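# Latch the marked end of a rocker switch down

## Task

Push the marked end of the ivory rocker switch down until it latches and stays down, with the switch still lying flat on its base; finish with no part of the robot touching the switch; any drink can, parts box or small stack bin must still be upright, and nothing may end up off the table.

## Robot and tools

Robot: two arms, left_arm and right_arm, each with six joints and a two-finger gripper. Joint order in every row and every per-joint list: waist, shoulder, elbow, wrist pitch, wrist yaw, wrist roll. Stated ranges (rad): waist -2.618 to 3.054, shoulder 0.000 to 3.142, elbow 0.000 to 3.142, wrist pitch -1.571 to 1.571, wrist yaw -1.571 to 1.571, wrist roll -2.094 to 2.094. Real ends may differ by up to 0.059 rad either way.

Frame: scene frame, origin at table-top height midway between the two nominal arm bases; +x points out over the table, +z up, left_arm sits on the +y side (arm names do not match image sides). Real bases are offset from nominal; a BASES line, if present, gives them. Printed hand positions and orientations can be off by a few cm, more at long reach.

Row format: one flat list of 14 numbers covering both arms, each in [-1, 1]: left_arm's six joint numbers then its opening, then the same seven for right_arm. Joint numbers are offsets, not poses: they are scaled values added to the Joint targets that stood when the action (or move) began, not to the previous row. 1.0 equals 1.202 rad for waist, 1.258 shoulder, 1.3 elbow, 2.073 wrist pitch, 2.022 for wrist yaw and wrist roll. Sending the same offset again moves further. Send 0 for a joint to hold it at its current target. Opening is absolute: +1 fully open, -1 closed; a 0 is a real command, so resend the current value to leave a gripper unchanged.

execute_actions(actions, cameras): actions is a list of actions; each action is a table of up to 15 rows, one per 1/30 s step; a short table repeats its last row to fill 15 steps (0.5 s). An action asking any joint to go more than 0.059 rad beyond its range end is rejected for both arms; a malformed action, or a bad first action, voids the whole call. An empty list just reports state and images. cameras: list of names (cam_head_left, cam_head_right); omitted/null/["all"] gives both, [] none.

move(target, speed, blend, opening_speed, blocking, cameras): target is one 14-number row or a list of up to 15 rows; all offsets in every row count from the same starting Joint targets. All joints interpolate together, so the hand follows a curve, not a line, and nothing is avoided. speed: rad/s of the joint with the longest travel, 0.01 to 2, default 0.5 (one value or one per target). blend: rad of corner rounding per target, default 0. opening_speed: rate of gripper change per second on the -1..+1 scale, at least 0.2. blocking=false returns after about 0.5 s while motion continues. The result adds a move: line: done, off_target (resting more than 0.035 rad from target), moving, held, or fault, plus limits=held and the farthest-off joint per arm. Reaching the target says nothing about contact.

wait(seconds 0 to 10): lets time pass while commands are held. stop(): brakes a running move. zoom_image(camera, region=[x0,y0,x1,y1] pixels, at most 504x504): closer view of the latest image. finished_scene(scene): ends the current scene irreversibly; pass this scene's number.

Motion limits: each joint target stays within a lead of the measured angle (0.202 waist, 0.258 shoulder, 0.3 elbow, 0.573 wrist pitch, 0.522 wrist yaw/roll rad); targets that would shift the hand over 200 mm are scaled back. Big offsets may need several actions; tiny ones may not start. If a joint is pushed past its real end the result says "joint sent to its limit". "joint command not followed" means a clearance check altered targets; it does not keep the grippers apart.

Result lines: end_effector_position (m) and end_effector_quat_wxyz per gripper, the point between the finger pads about 1 cm behind the tips; fingers point along gripper +z and open along its y. Joint positions / Joint velocities per arm (rad, rad/s, then pad gap in m, 0.094 fully open); "within noise" means still. Joint targets: the base for your next offsets. Tool commands: current gripper commands. grip_measured: measured opening on the command scale. Joint torques: total drive output including gravity, with offsets and noise; joints 1 to 3 wrap at ±28 N m. Actions calls also list joint positions at some steps. Time used shows elapsed time.

Pressing the switch: approach slowly, touch the marked end lightly and press just enough to latch; a faster move or a target far past contact hits harder. After pressing, an arm stopped by an object keeps pushing; command its targets back past its Joint positions to release, then lift clear so nothing touches the switch. Avoid knocking over the can, box or bin, hitting the arms together, and dropping anything off the table.

Heat: holding loads, stretching out, or pushing at an unreachable pose warms motors; MOTOR HOT at 75 °C, fold-and-idle fault at 90 °C, collapse at 100 °C. Any arm stop costs actions.

Cameras: cam_head_left and cam_head_right, 896x504, head-mounted looking down at the table; calibration (K, distortion, T_world_to_cam) is given and may be off by about 2 degrees and 9 mm.

Each tool is called after ">>>" by a JSON object that holds its "op" and its "data", one argument or row to a line.

## Session

>>> {"op": "execute_actions", "data": {
  "actions": []
}}

Scene clock: 0.00 s.
left_arm: end_effector_position=(+0.4286, +0.2967, +0.1025) grip_measured=+1.000 end_effector_quat_wxyz=(+0.594, -0.058, +0.801, +0.043) | right_arm: end_effector_position=(+0.4064, -0.2592, +0.1034) grip_measured=+1.000 end_effector_quat_wxyz=(+0.590, +0.008, +0.807, -0.016)
Joint positions: left_arm=[0.015 1.55 0.343 0.908 -0.141 -0.044 0.094] | right_arm=[-0.012 1.559 0.377 0.875 -0.004 -0.019 0.094]
Joint velocities: within noise
Joint torques (N m): no reading
Heat: left arm: 25 °C; right arm: 29 °C.
Joint targets: left_arm=[0.015 1.542 0.351 0.915 -0.142 -0.045] | right_arm=[-0.012 1.553 0.382 0.874 -0.004 -0.019]
Tool commands: left_gripper/opening=+1.0 right_gripper/opening=+1.0

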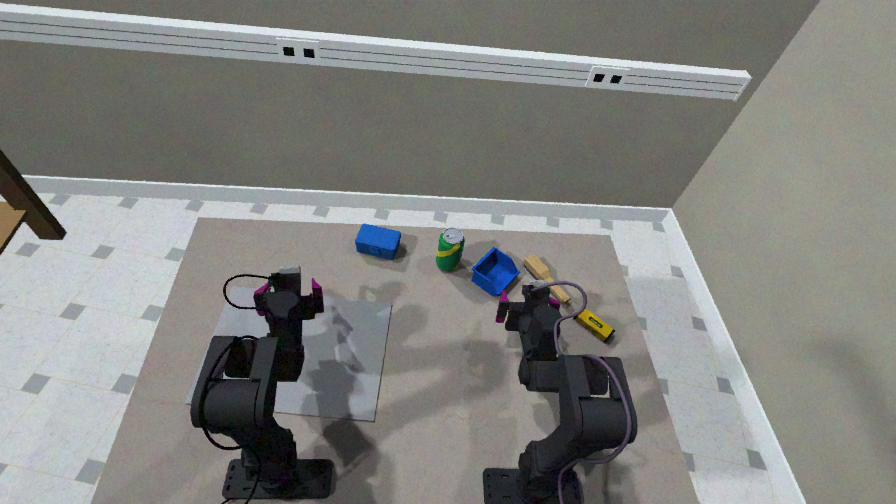

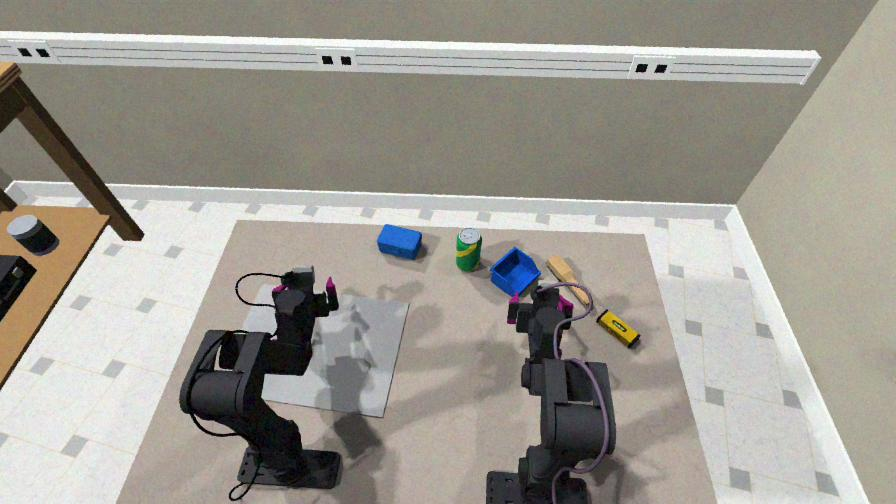

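>>> {"op": "zoom_image", "data": {
  "camera": "cam_head_left",
  "region": [180, 200, 440, 440]
}}

>>> {"op": "zoom_image", "data": {
  "camera": "cam_head_left",
  "region": [400, 200, 660, 440]
}}

>>> {"op": "zoom_image", "data": {
  "camera": "cam_head_right",
  "region": [180, 200, 440, 440]
}}

>>> {"op": "zoom_image", "data": {
  "camera": "cam_head_right",
  "region": [420, 200, 680, 440]
}}

Scaled by 1.938 from the camera's 896x504 image, which has a finer 1280x720 frame.

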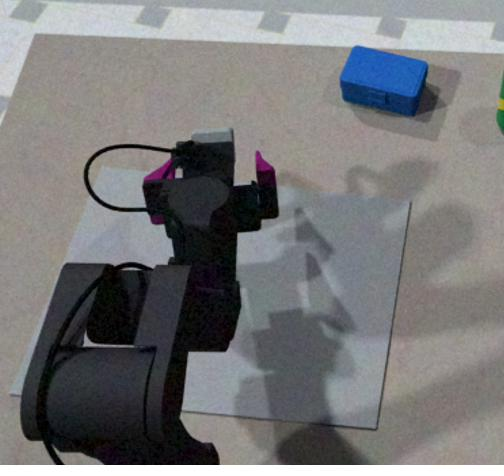

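Scaled by 1.938 from the camera's 896x504 image, which has a finer 1280x720 frame.

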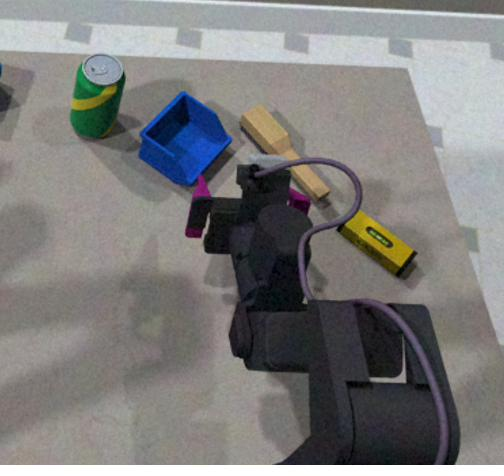

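Scaled by 1.938 from the camera's 896x504 image, which has a finer 1280x720 frame.

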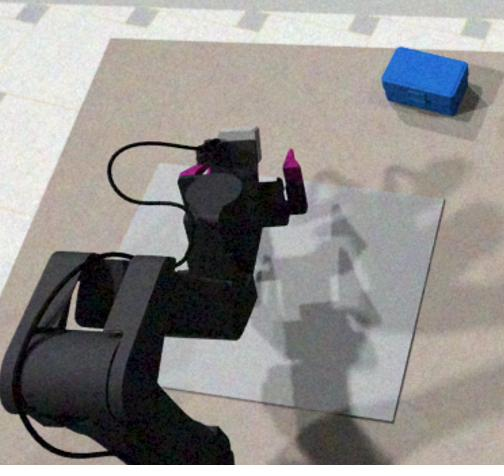

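Scaled by 1.938 from the camera's 896x504 image, which has a finer 1280x720 frame.

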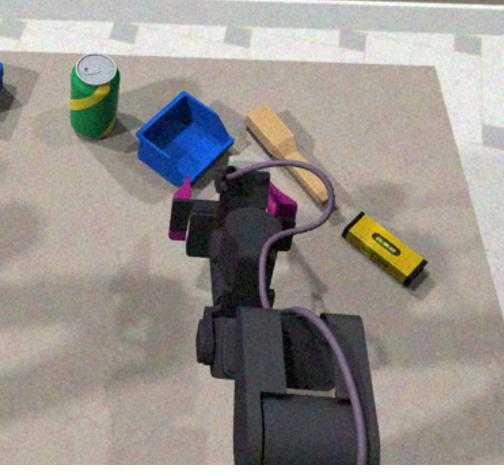

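>>> {"op": "move", "data": {
  "target": [0.0, -0.5, 0.0, 0.0, 0.0, 0.0, 1.0, 0.0, -0.5, 0.0, 0.0, 0.0, 0.0, 1.0],
  "speed": 0.6
}}

Scene clock: 14.60 s.
left_arm: end_effector_position=(+0.3668, +0.2969, +0.3260) grip_measured=+1.000 end_effector_quat_wxyz=(+0.813, -0.069, +0.577, +0.022) | right_arm: end_effector_position=(+0.3426, -0.2565, +0.3316) grip_measured=+1.000 end_effector_quat_wxyz=(+0.812, +0.005, +0.584, -0.023)
Joint positions: left_arm=[0.015 0.923 0.343 0.914 -0.141 -0.044 0.094] | right_arm=[-0.012 0.932 0.377 0.88 -0.004 -0.019 0.094]
Joint velocities: within noise
Joint torques (N m): left_arm=[-0.14 -2.04 8.65 1.98 0.06 -0.08] | right_arm=[0.01 -1.48 7.95 1.79 0 -0.02]
Heat: left arm: 28 °C; right arm: 31 °C.
Joint targets: left_arm=[0.015 0.913 0.351 0.915 -0.142 -0.045] | right_arm=[-0.012 0.924 0.382 0.874 -0.004 -0.019]
move: done

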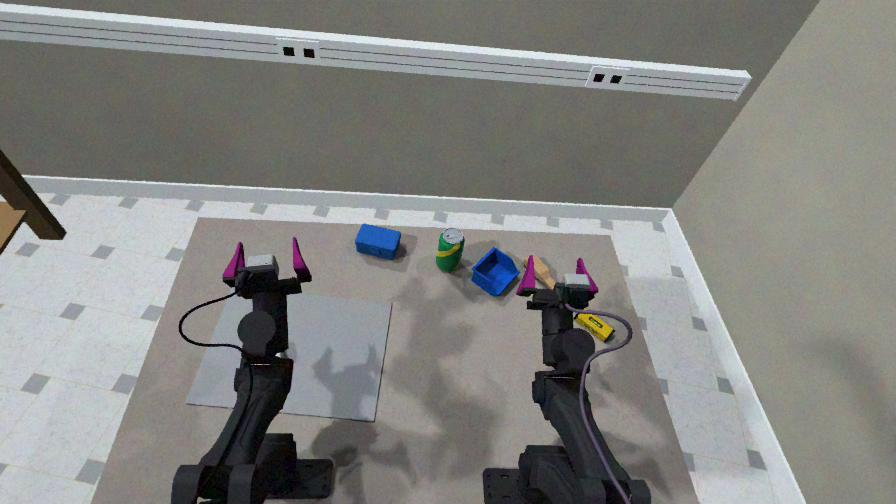

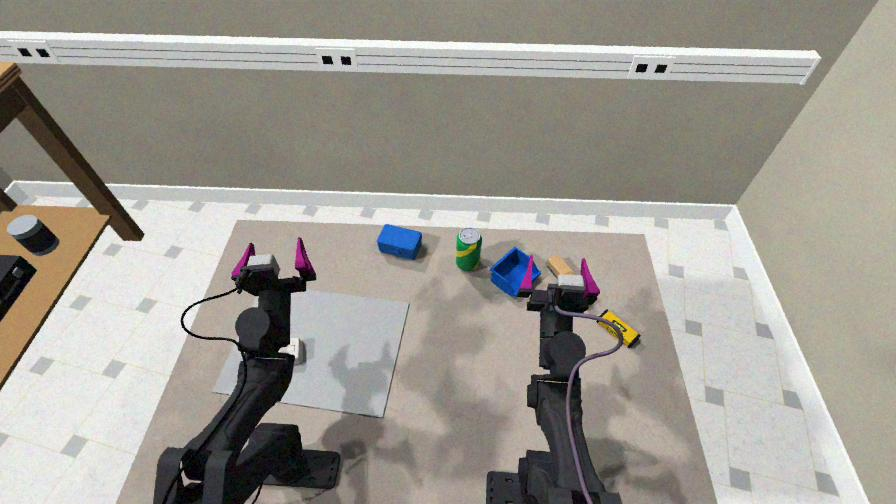

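>>> {"op": "move", "data": {
  "target": [0.5, 0.0, 0.0, 0.0, 0.0, 0.0, 1.0, 0.0, 0.0, 0.0, 0.0, 0.0, 0.0, 1.0],
  "speed": 0.6
}}

Scene clock: 17.07 s.
left_arm: end_effector_position=(+0.2956, +0.4788, +0.3260) grip_measured=+1.000 end_effector_quat_wxyz=(+0.771, -0.236, +0.531, +0.259) | right_arm: end_effector_position=(+0.3426, -0.2565, +0.3316) grip_measured=+1.000 end_effector_quat_wxyz=(+0.812, +0.005, +0.584, -0.023)
Joint positions: left_arm=[0.61 0.923 0.343 0.914 -0.142 -0.044 0.094] | right_arm=[-0.012 0.932 0.377 0.88 -0.004 -0.019 0.094]
Joint velocities: within noise
Joint torques (N m): left_arm=[0.44 -1.96 8.69 1.98 0.06 -0.05] | right_arm=[-0.01 -1.46 8.12 1.79 -0.02 -0.03]
Heat: left arm: 28 °C; right arm: 31 °C.
Joint targets: left_arm=[0.615 0.913 0.351 0.915 -0.142 -0.045] | right_arm=[-0.012 0.924 0.382 0.874 -0.004 -0.019]
move: done

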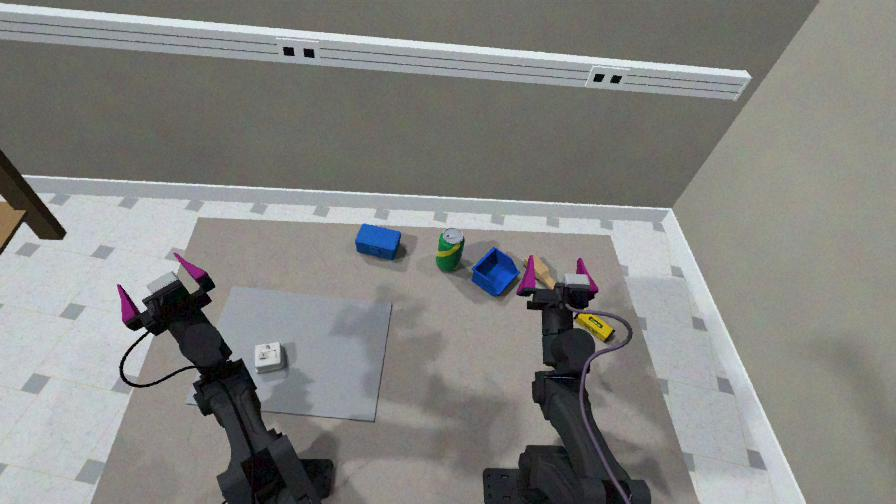

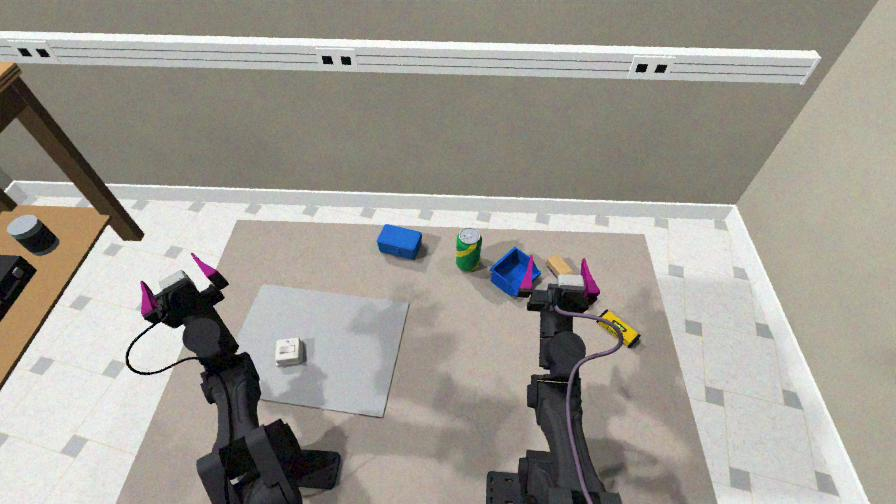

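>>> {"op": "zoom_image", "data": {
  "camera": "cam_head_left",
  "region": [235, 325, 305, 395]
}}

>>> {"op": "zoom_image", "data": {
  "camera": "cam_head_right",
  "region": [255, 315, 325, 385]
}}

Scaled by 7.200 from the camera's 896x504 image, which has a finer 1280x720 frame.

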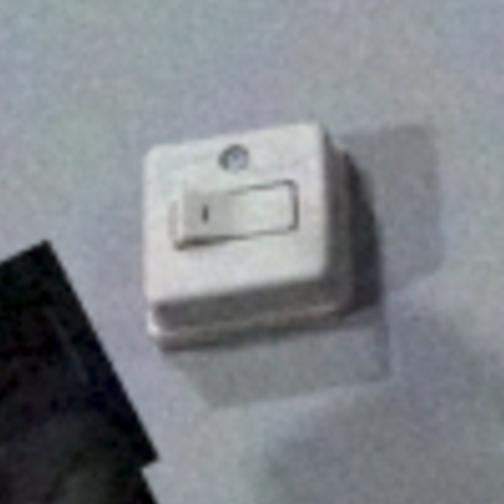

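Scaled by 7.200 from the camera's 896x504 image, which has a finer 1280x720 frame.

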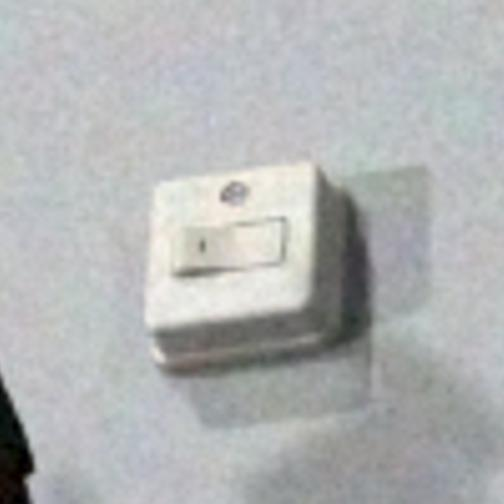

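>>> {"op": "move", "data": {
  "target": [-0.2612, 0.3, 0.6569, -1.0, 0.0702, 0.0223, -1.0, 0.0, 0.0, 0.0, 0.0, 0.0, 0.0, 1.0],
  "speed": 0.8
}}

Scene clock: 45.27 s.
left_arm: end_effector_position=(+0.2942, +0.3522, +0.1700) grip_measured=-0.995 end_effector_quat_wxyz=(+0.156, -0.148, +0.976, +0.027) | right_arm: end_effector_position=(+0.3426, -0.2565, +0.3316) grip_measured=+1.000 end_effector_quat_wxyz=(+0.812, +0.005, +0.584, -0.023)
Joint positions: left_arm=[0.307 1.28 1.177 -1.15 -0.011 -0.01 0] | right_arm=[-0.012 0.932 0.377 0.88 -0.004 -0.019 0.094]
Joint velocities: within noise
Joint torques (N m): left_arm=[-0.53 -2.66 10.03 1.06 0.13 0.08] | right_arm=[-0.01 -1.47 8.09 1.79 -0.01 -0.02]
Heat: left arm: 30 °C; right arm: 33 °C.
Joint targets: left_arm=[0.302 1.290 1.206 -1.158 0.000 0.000] | right_arm=[-0.012 0.924 0.382 0.874 -0.004 -0.019]
move: done

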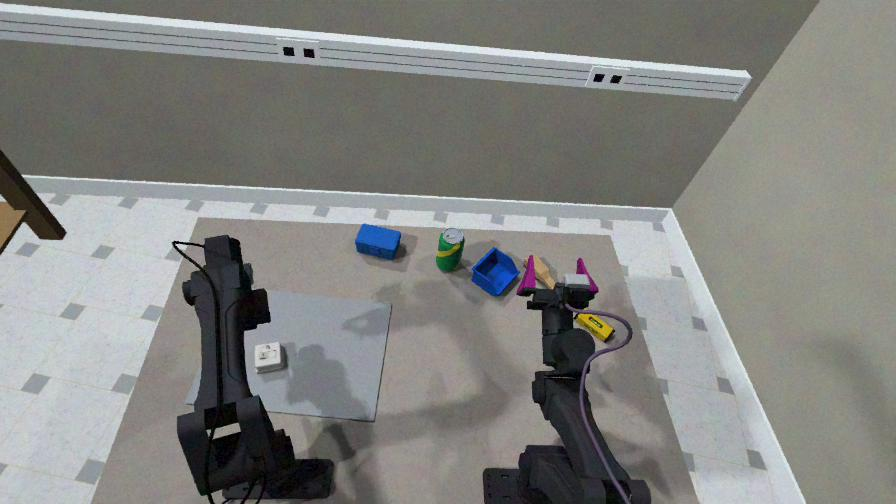

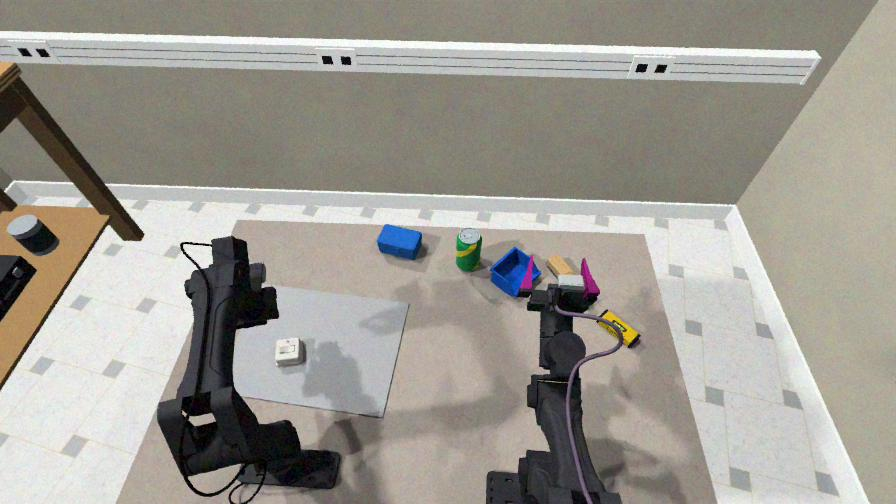

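>>> {"op": "zoom_image", "data": {
  "camera": "cam_head_right",
  "region": [170, 220, 330, 380]
}}

>>> {"op": "zoom_image", "data": {
  "camera": "cam_head_left",
  "region": [160, 220, 320, 380]
}}

Scaled by 3.150 from the camera's 896x504 image, which has a finer 1280x720 frame.

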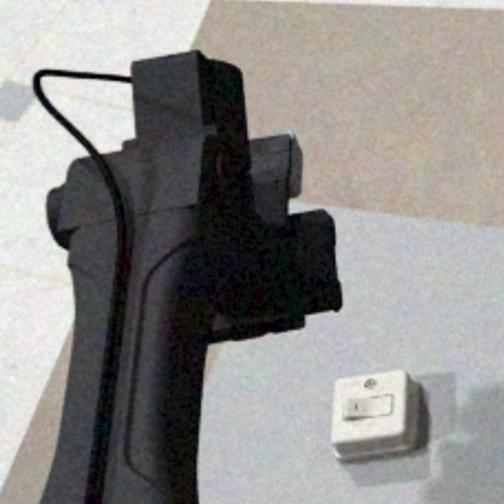

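Scaled by 3.150 from the camera's 896x504 image, which has a finer 1280x720 frame.

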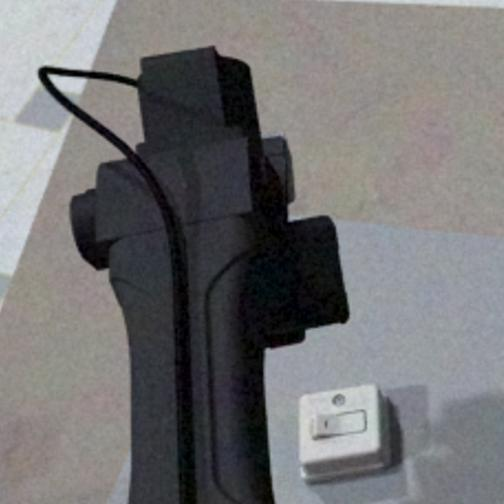

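>>> {"op": "move", "data": {
  "target": [
    [-1.0, 0.0, 0.0, 0.0, 0.0, 0.0, -1.0, 0.0, 0.0, 0.0, 0.0, 0.0, 0.0, 1.0],
    [-1.0, 0.341, -0.005, 0.0511, 0.0, 0.0, -1.0, 0.0, 0.0, 0.0, 0.0, 0.0, 0.0, 1.0]
  ],
  "speed": [0.8, 0.5],
  "blend": 0.1
}}

Scene clock: 62.93 s.
left_arm: end_effector_position=(+0.2149, +0.0419, +0.0602) grip_measured=-0.995 end_effector_quat_wxyz=(-0.010, +0.437, +0.900, +0.007) | right_arm: end_effector_position=(+0.3426, -0.2565, +0.3316) grip_measured=+1.000 end_effector_quat_wxyz=(+0.812, +0.005, +0.584, -0.023)
Joint positions: left_arm=[-0.895 1.709 1.181 -1.067 -0.005 -0.009 0] | right_arm=[-0.012 0.932 0.377 0.88 -0.004 -0.019 0.094]
Joint velocities: within noise
Joint torques (N m): left_arm=[-0.4 -5.85 8.28 0.63 0.06 0.06] | right_arm=[0.01 -1.46 8.1 1.79 -0.02 -0.02]
Heat: left arm: 28 °C; right arm: 33 °C.
Joint targets: left_arm=[-0.901 1.719 1.199 -1.052 0.000 0.000] | right_arm=[-0.012 0.924 0.382 0.874 -0.004 -0.019]
move: done

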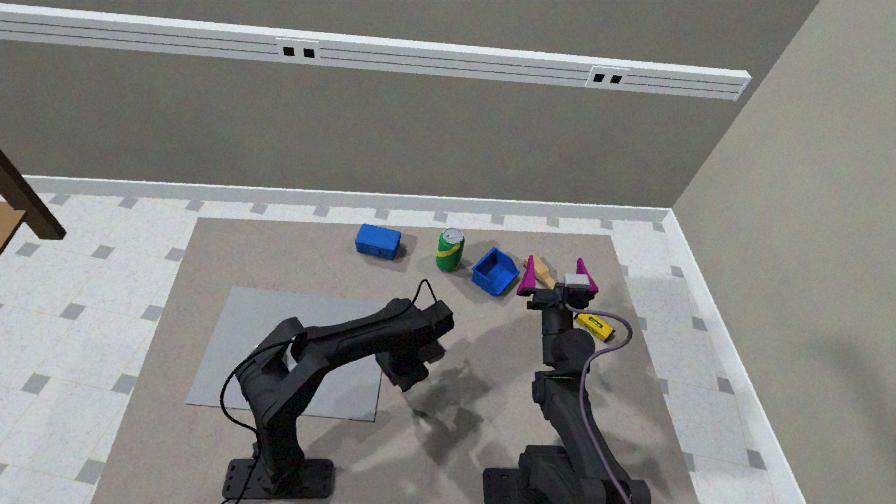

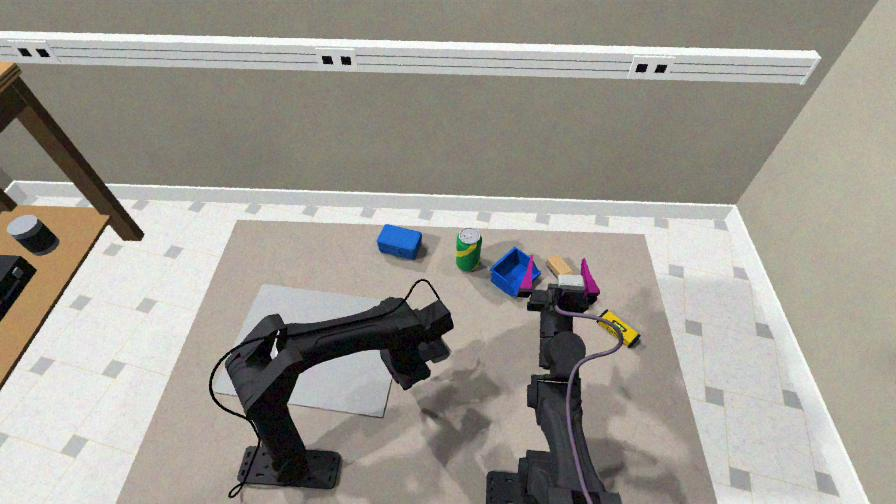

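>>> {"op": "zoom_image", "data": {
  "camera": "cam_head_left",
  "region": [350, 300, 470, 420]
}}

>>> {"op": "zoom_image", "data": {
  "camera": "cam_head_right",
  "region": [350, 300, 470, 420]
}}

Scaled by 4.200 from the camera's 896x504 image, which has a finer 1280x720 frame.

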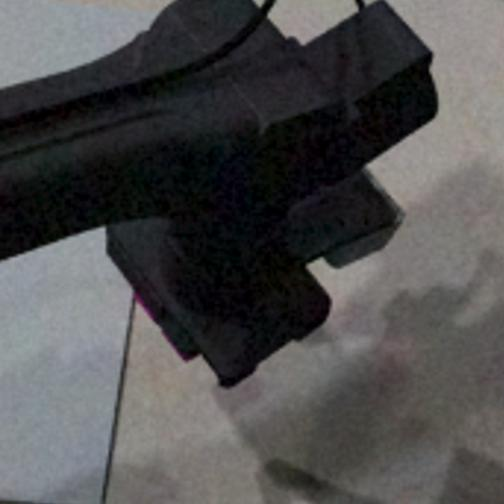

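Scaled by 4.200 from the camera's 896x504 image, which has a finer 1280x720 frame.

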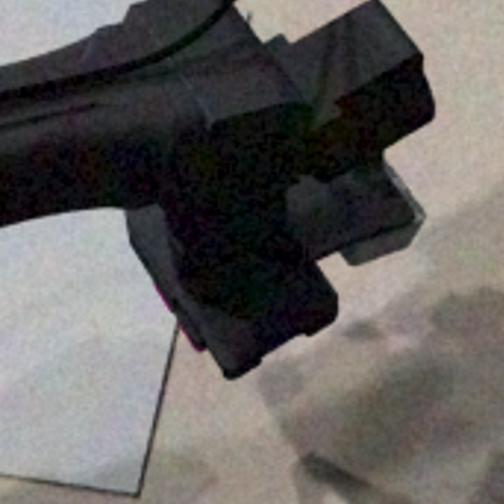

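>>> {"op": "move", "data": {
  "target": [
    [0.5, -0.0548, 0.0777, -0.0714, 0.0, 0.0, -1.0, 0.0, 0.0, 0.0, 0.0, 0.0, 0.0, 1.0],
    [1.0, 0.1359, 0.1854, -0.193, 0.0, 0.0, -1.0, 0.0, 0.0, 0.0, 0.0, 0.0, 0.0, 1.0]
  ],
  "speed": [0.8, 0.5],
  "blend": 0.1
}}

>>> {"op": "zoom_image", "data": {
  "camera": "cam_head_right",
  "region": [220, 270, 340, 390]
}}

>>> {"op": "zoom_image", "data": {
  "camera": "cam_head_left",
  "region": [200, 270, 320, 390]
}}

Scene clock: 78.10 s.
left_arm: end_effector_position=(+0.2881, +0.3473, +0.0811) grip_measured=-0.995 end_effector_quat_wxyz=(-0.161, -0.144, +0.976, -0.022) | right_arm: end_effector_position=(+0.3426, -0.2565, +0.3316) grip_measured=+1.000 end_effector_quat_wxyz=(+0.812, +0.005, +0.584, -0.023)
Joint positions: left_arm=[0.303 1.871 1.414 -1.44 0 -0.008 0] | right_arm=[-0.012 0.932 0.377 0.88 -0.004 -0.019 0.094]
Joint velocities: within noise
Joint torques (N m): left_arm=[-0.17 -6.2 8.61 -0.24 0.01 0.05] | right_arm=[0.01 -1.46 8.1 1.79 -0.01 -0.03]
Heat: left arm: 28 °C; right arm: 34 °C.
Joint targets: left_arm=[0.301 1.890 1.440 -1.452 0.000 0.000] | right_arm=[-0.012 0.924 0.382 0.874 -0.004 -0.019]
move: done

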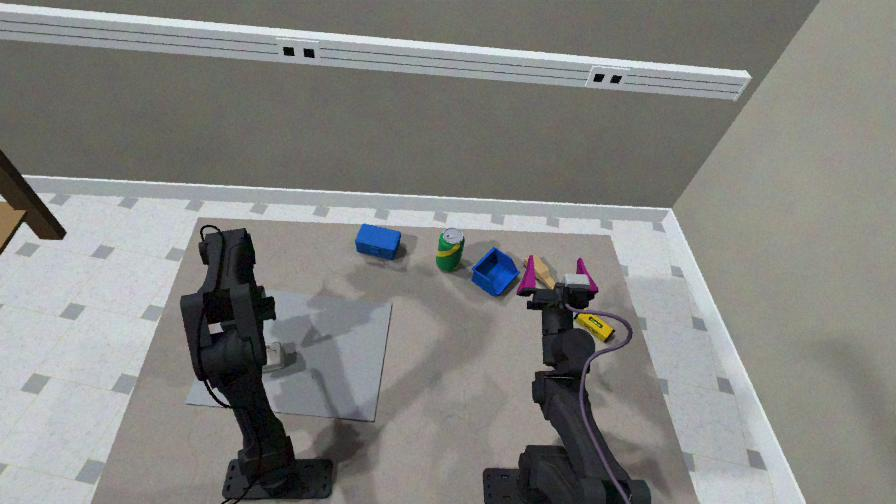

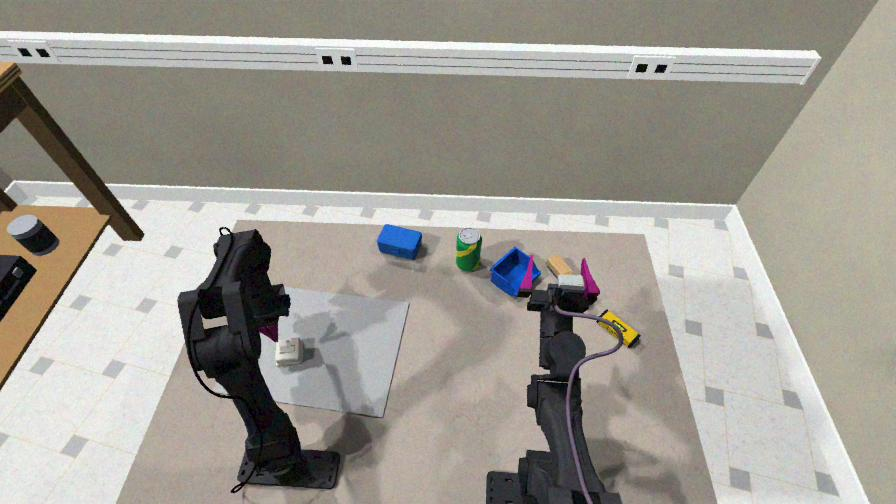

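Scaled by 4.200 from the camera's 896x504 image, which has a finer 1280x720 frame.

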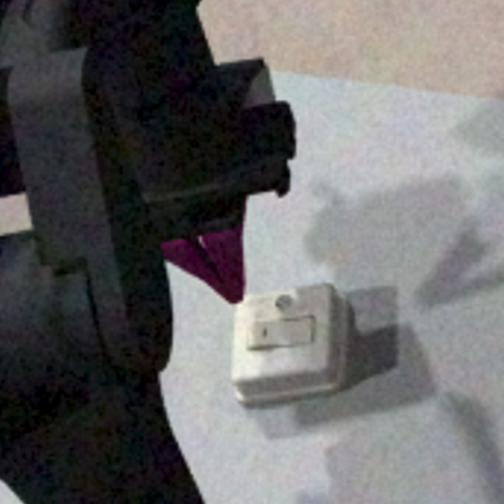

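Scaled by 4.200 from the camera's 896x504 image, which has a finer 1280x720 frame.

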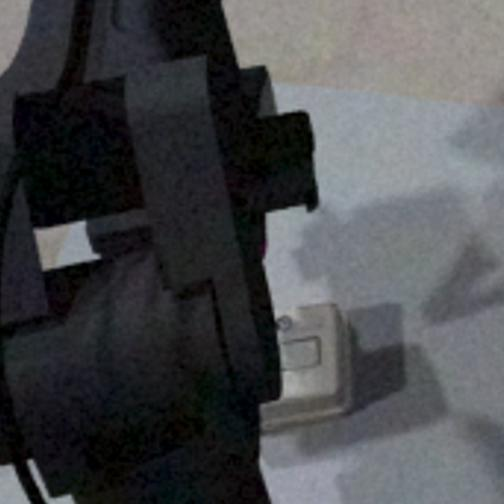

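>>> {"op": "move", "data": {
  "target": [0.0, 0.0189, -0.0691, 0.0548, 0.0, 0.0, -1.0, 0.0, 0.0, 0.0, 0.0, 0.0, 0.0, 1.0],
  "speed": 0.3
}}

>>> {"op": "zoom_image", "data": {
  "camera": "cam_head_right",
  "region": [250, 310, 320, 380]
}}

Scene clock: 90.13 s.
left_arm: end_effector_position=(+0.2902, +0.3479, +0.0583) grip_measured=-0.995 end_effector_quat_wxyz=(-0.159, -0.144, +0.976, -0.022) | right_arm: end_effector_position=(+0.3426, -0.2565, +0.3316) grip_measured=+1.000 end_effector_quat_wxyz=(+0.812, +0.005, +0.584, -0.023)
Joint positions: left_arm=[0.303 1.896 1.355 -1.351 0 -0.008 0] | right_arm=[-0.012 0.932 0.377 0.88 -0.004 -0.019 0.094]
Joint velocities: within noise
Joint torques (N m): left_arm=[-0.06 -6.46 5.52 0 0.01 0.06] | right_arm=[-0.01 -1.46 8.09 1.79 -0.01 -0.03]
Heat: left arm: 27 °C; right arm: 34 °C.
Joint targets: left_arm=[0.301 1.914 1.350 -1.338 0.000 0.000] | right_arm=[-0.012 0.924 0.382 0.874 -0.004 -0.019]
move: done

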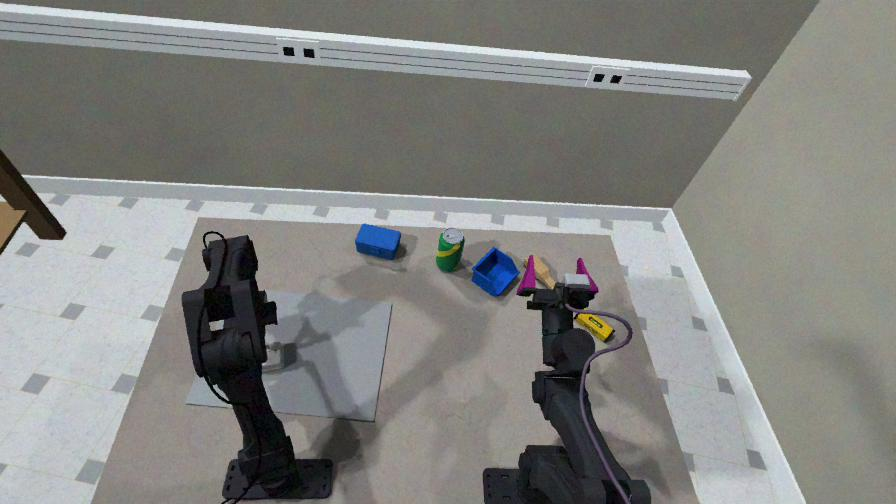

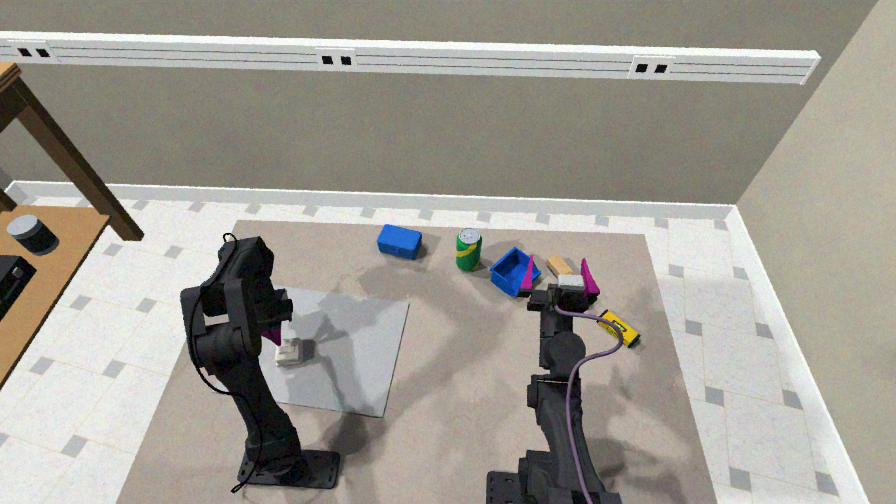

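Scaled by 7.200 from the camera's 896x504 image, which has a finer 1280x720 frame.

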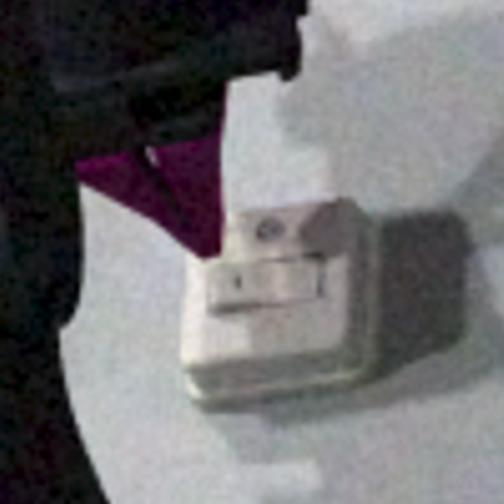

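>>> {"op": "move", "data": {
  "target": [-0.0111, -0.0011, -0.0397, 0.0243, 0.0, 0.0, -1.0, 0.0, 0.0, 0.0, 0.0, 0.0, 0.0, 1.0],
  "speed": 0.2,
  "cameras": ["cam_head_right"]
}}

>>> {"op": "zoom_image", "data": {
  "camera": "cam_head_right",
  "region": [250, 310, 320, 380]
}}

Scene clock: 95.53 s.
left_arm: end_effector_position=(+0.2871, +0.3446, +0.0463) grip_measured=-0.995 end_effector_quat_wxyz=(-0.159, -0.140, +0.977, -0.021) | right_arm: end_effector_position=(+0.3426, -0.2565, +0.3316) grip_measured=+1.000 end_effector_quat_wxyz=(+0.812, +0.005, +0.584, -0.023)
Joint positions: left_arm=[0.294 1.896 1.305 -1.301 0 -0.008 0] | right_arm=[-0.012 0.932 0.377 0.88 -0.004 -0.019 0.094]
Joint velocities: within noise
Joint torques (N m): left_arm=[-0.5 -6.48 5.24 0.02 0.02 0.07] | right_arm=[-0.01 -1.46 8.09 1.79 -0.01 -0.03]
Heat: left arm: 27 °C; right arm: 34 °C.
Joint targets: left_arm=[0.288 1.912 1.299 -1.288 0.000 0.000] | right_arm=[-0.012 0.924 0.382 0.874 -0.004 -0.019]
move: done
Images, in order (width x height): cam_head_right 896x504.

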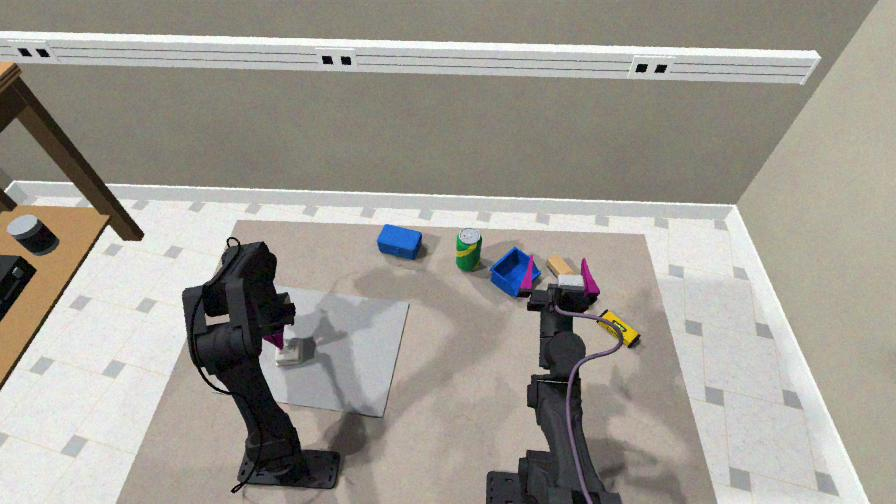

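Scaled by 7.200 from the camera's 896x504 image, which has a finer 1280x720 frame.

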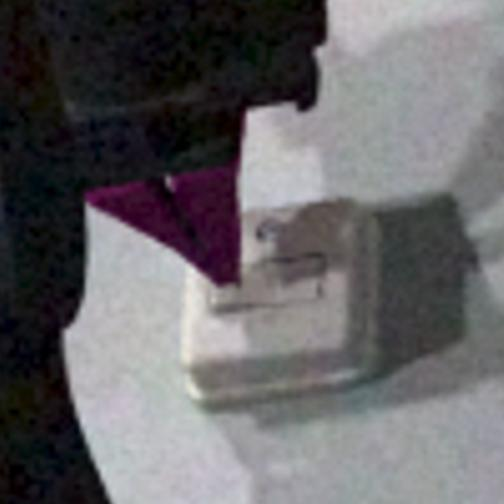

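>>> {"op": "move", "data": {
  "target": [0.0, 0.0181, -0.0152, 0.0205, 0.0, 0.0, -1.0, 0.0, 0.0, 0.0, 0.0, 0.0, 0.0, 1.0],
  "speed": 0.15,
  "cameras": ["cam_head_right"]
}}

>>> {"op": "zoom_image", "data": {
  "camera": "cam_head_right",
  "region": [250, 310, 320, 380]
}}

Scene clock: 98.70 s.
left_arm: end_effector_position=(+0.2882, +0.3449, +0.0380) grip_measured=-0.995 end_effector_quat_wxyz=(-0.158, -0.140, +0.977, -0.021) | right_arm: end_effector_position=(+0.3426, -0.2565, +0.3316) grip_measured=+1.000 end_effector_quat_wxyz=(+0.812, +0.005, +0.584, -0.023)
Joint positions: left_arm=[0.294 1.91 1.289 -1.269 0 -0.008 0] | right_arm=[-0.012 0.932 0.377 0.88 -0.004 -0.019 0.094]
Joint velocities: within noise
Joint torques (N m): left_arm=[-0.5 -5.86 4.78 0.13 0 0.05] | right_arm=[-0.01 -1.47 8.09 1.79 -0.01 -0.03]
Heat: left arm: 27 °C; right arm: 34 °C.
Joint targets: left_arm=[0.288 1.935 1.279 -1.245 0.000 0.000] | right_arm=[-0.012 0.924 0.382 0.874 -0.004 -0.019]
move: done
Images, in order (width x height): cam_head_right 896x504.

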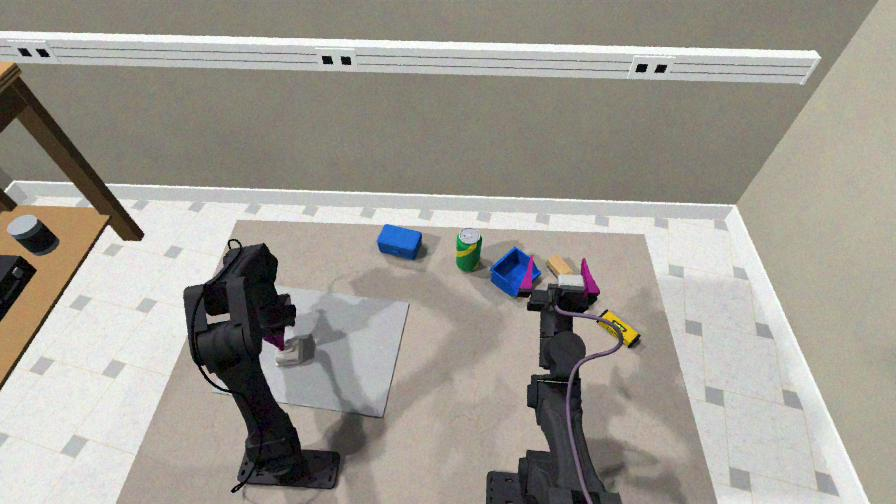

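Scaled by 7.200 from the camera's 896x504 image, which has a finer 1280x720 frame.

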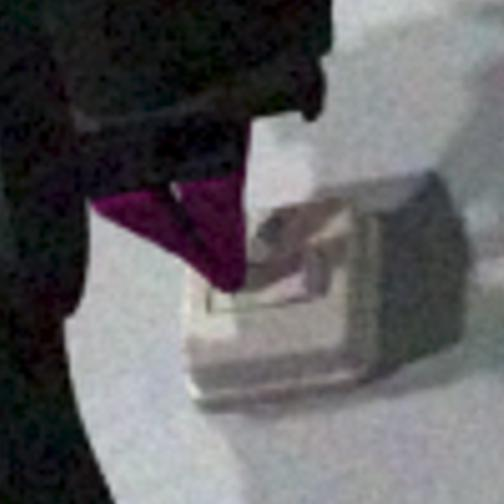

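>>> {"op": "move", "data": {
  "target": [
    [0.0, -0.03, 0.12, -0.09, 0.0, 0.0, -1.0, 0.0, 0.0, 0.0, 0.0, 0.0, 0.0, 1.0],
    [0.3, -0.2, 0.12, -0.09, 0.0, 0.0, -1.0, 0.0, 0.0, 0.0, 0.0, 0.0, 0.0, 1.0]
  ],
  "speed": 0.4,
  "blend": 0.05
}}

>>> {"op": "zoom_image", "data": {
  "camera": "cam_head_right",
  "region": [250, 310, 320, 380]
}}

>>> {"op": "zoom_image", "data": {
  "camera": "cam_head_left",
  "region": [235, 325, 305, 395]
}}

Scene clock: 102.53 s.
left_arm: end_effector_position=(+0.2529, +0.4323, +0.1183) grip_measured=-0.995 end_effector_quat_wxyz=(-0.075, -0.313, +0.947, -0.024) | right_arm: end_effector_position=(+0.3426, -0.2565, +0.3316) grip_measured=+1.000 end_effector_quat_wxyz=(+0.812, +0.005, +0.584, -0.023)
Joint positions: left_arm=[0.648 1.716 1.412 -1.424 -0.001 -0.008 0] | right_arm=[-0.012 0.932 0.377 0.88 -0.004 -0.019 0.094]
Joint velocities: within noise
Joint torques (N m): left_arm=[0.03 -9.35 8.76 0.12 0.01 0.06] | right_arm=[-0.01 -1.46 8.09 1.79 -0.02 -0.02]
Heat: left arm: 27 °C; right arm: 34 °C.
Joint targets: left_arm=[0.649 1.684 1.435 -1.432 0.000 0.000] | right_arm=[-0.012 0.924 0.382 0.874 -0.004 -0.019]
move: done

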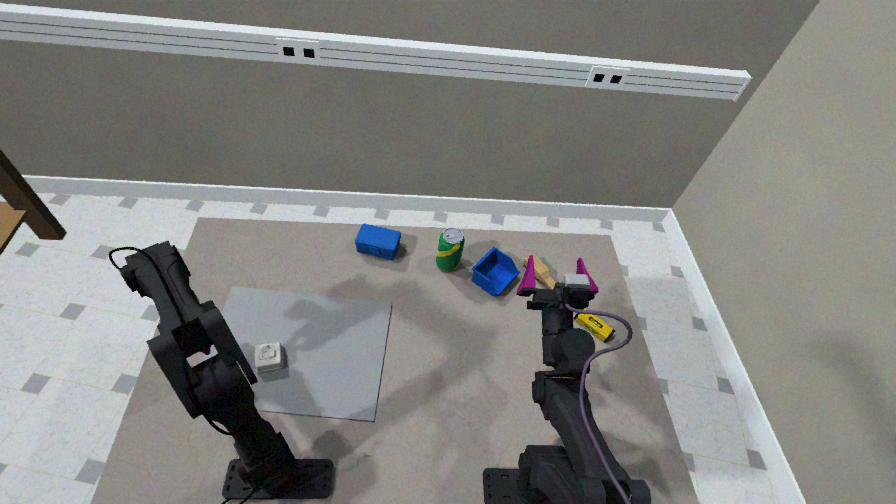

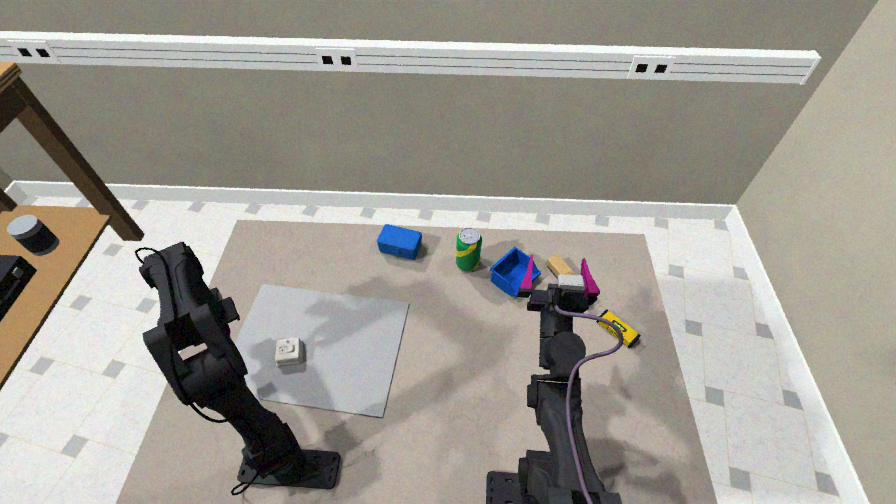

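Scaled by 7.200 from the camera's 896x504 image, which has a finer 1280x720 frame.

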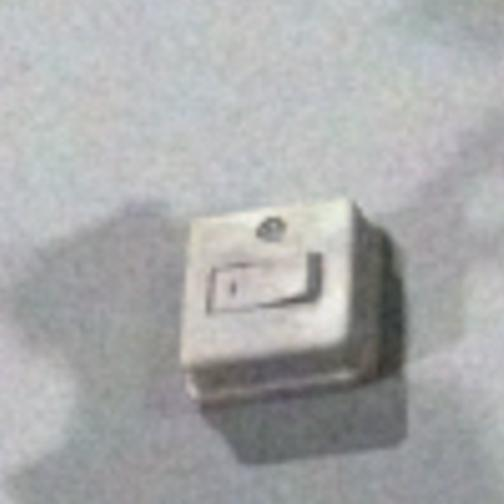

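Scaled by 7.200 from the camera's 896x504 image, which has a finer 1280x720 frame.

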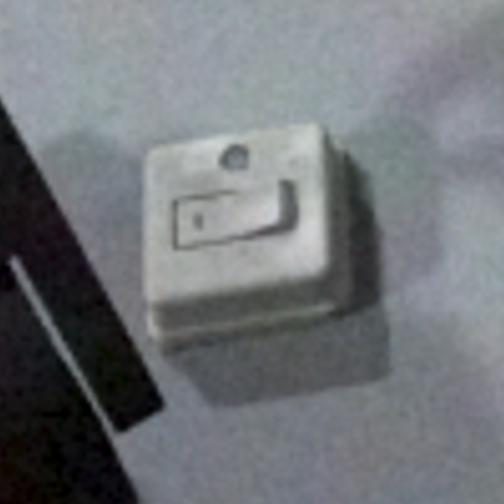

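>>> {"op": "move", "data": {
  "target": [-0.124, 0.4181, 0.3031, -0.0516, 0.0, 0.0, -1.0, 0.0, 0.0, 0.0, 0.0, 0.0, 0.0, 1.0],
  "speed": 0.5
}}

>>> {"op": "zoom_image", "data": {
  "camera": "cam_head_right",
  "region": [170, 270, 290, 390]
}}

Scene clock: 114.87 s.
left_arm: end_effector_position=(+0.3346, +0.4309, +0.0631) grip_measured=-0.995 end_effector_quat_wxyz=(-0.165, -0.240, +0.956, -0.040) | right_arm: end_effector_position=(+0.3426, -0.2565, +0.3316) grip_measured=+1.000 end_effector_quat_wxyz=(+0.812, +0.005, +0.584, -0.023)
Joint positions: left_arm=[0.502 2.19 1.805 -1.527 -0.001 -0.008 0] | right_arm=[-0.012 0.932 0.377 0.88 -0.004 -0.019 0.094]
Joint velocities: within noise
Joint torques (N m): left_arm=[-0.27 -8.75 8.34 -0.29 0.03 0.06] | right_arm=[-0.01 -1.46 8.1 1.79 -0.01 -0.02]
Heat: left arm: 29 °C; right arm: 34 °C.
Joint targets: left_arm=[0.500 2.210 1.829 -1.539 0.000 0.000] | right_arm=[-0.012 0.924 0.382 0.874 -0.004 -0.019]
move: done

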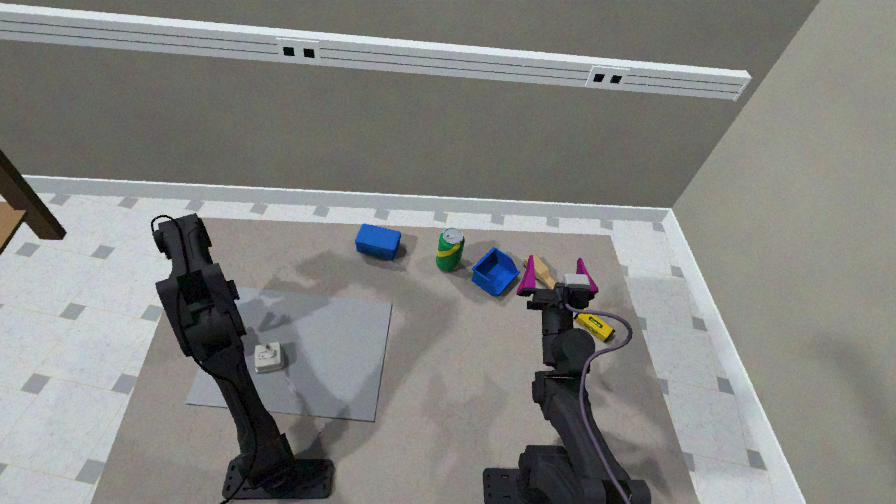

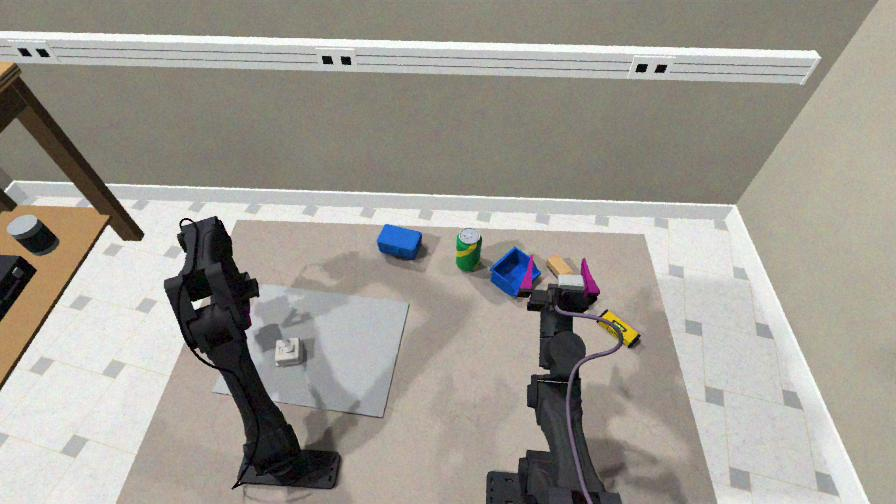

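Scaled by 4.200 from the camera's 896x504 image, which has a finer 1280x720 frame.

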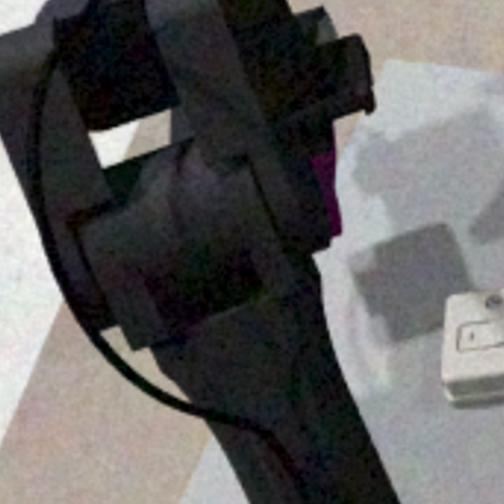

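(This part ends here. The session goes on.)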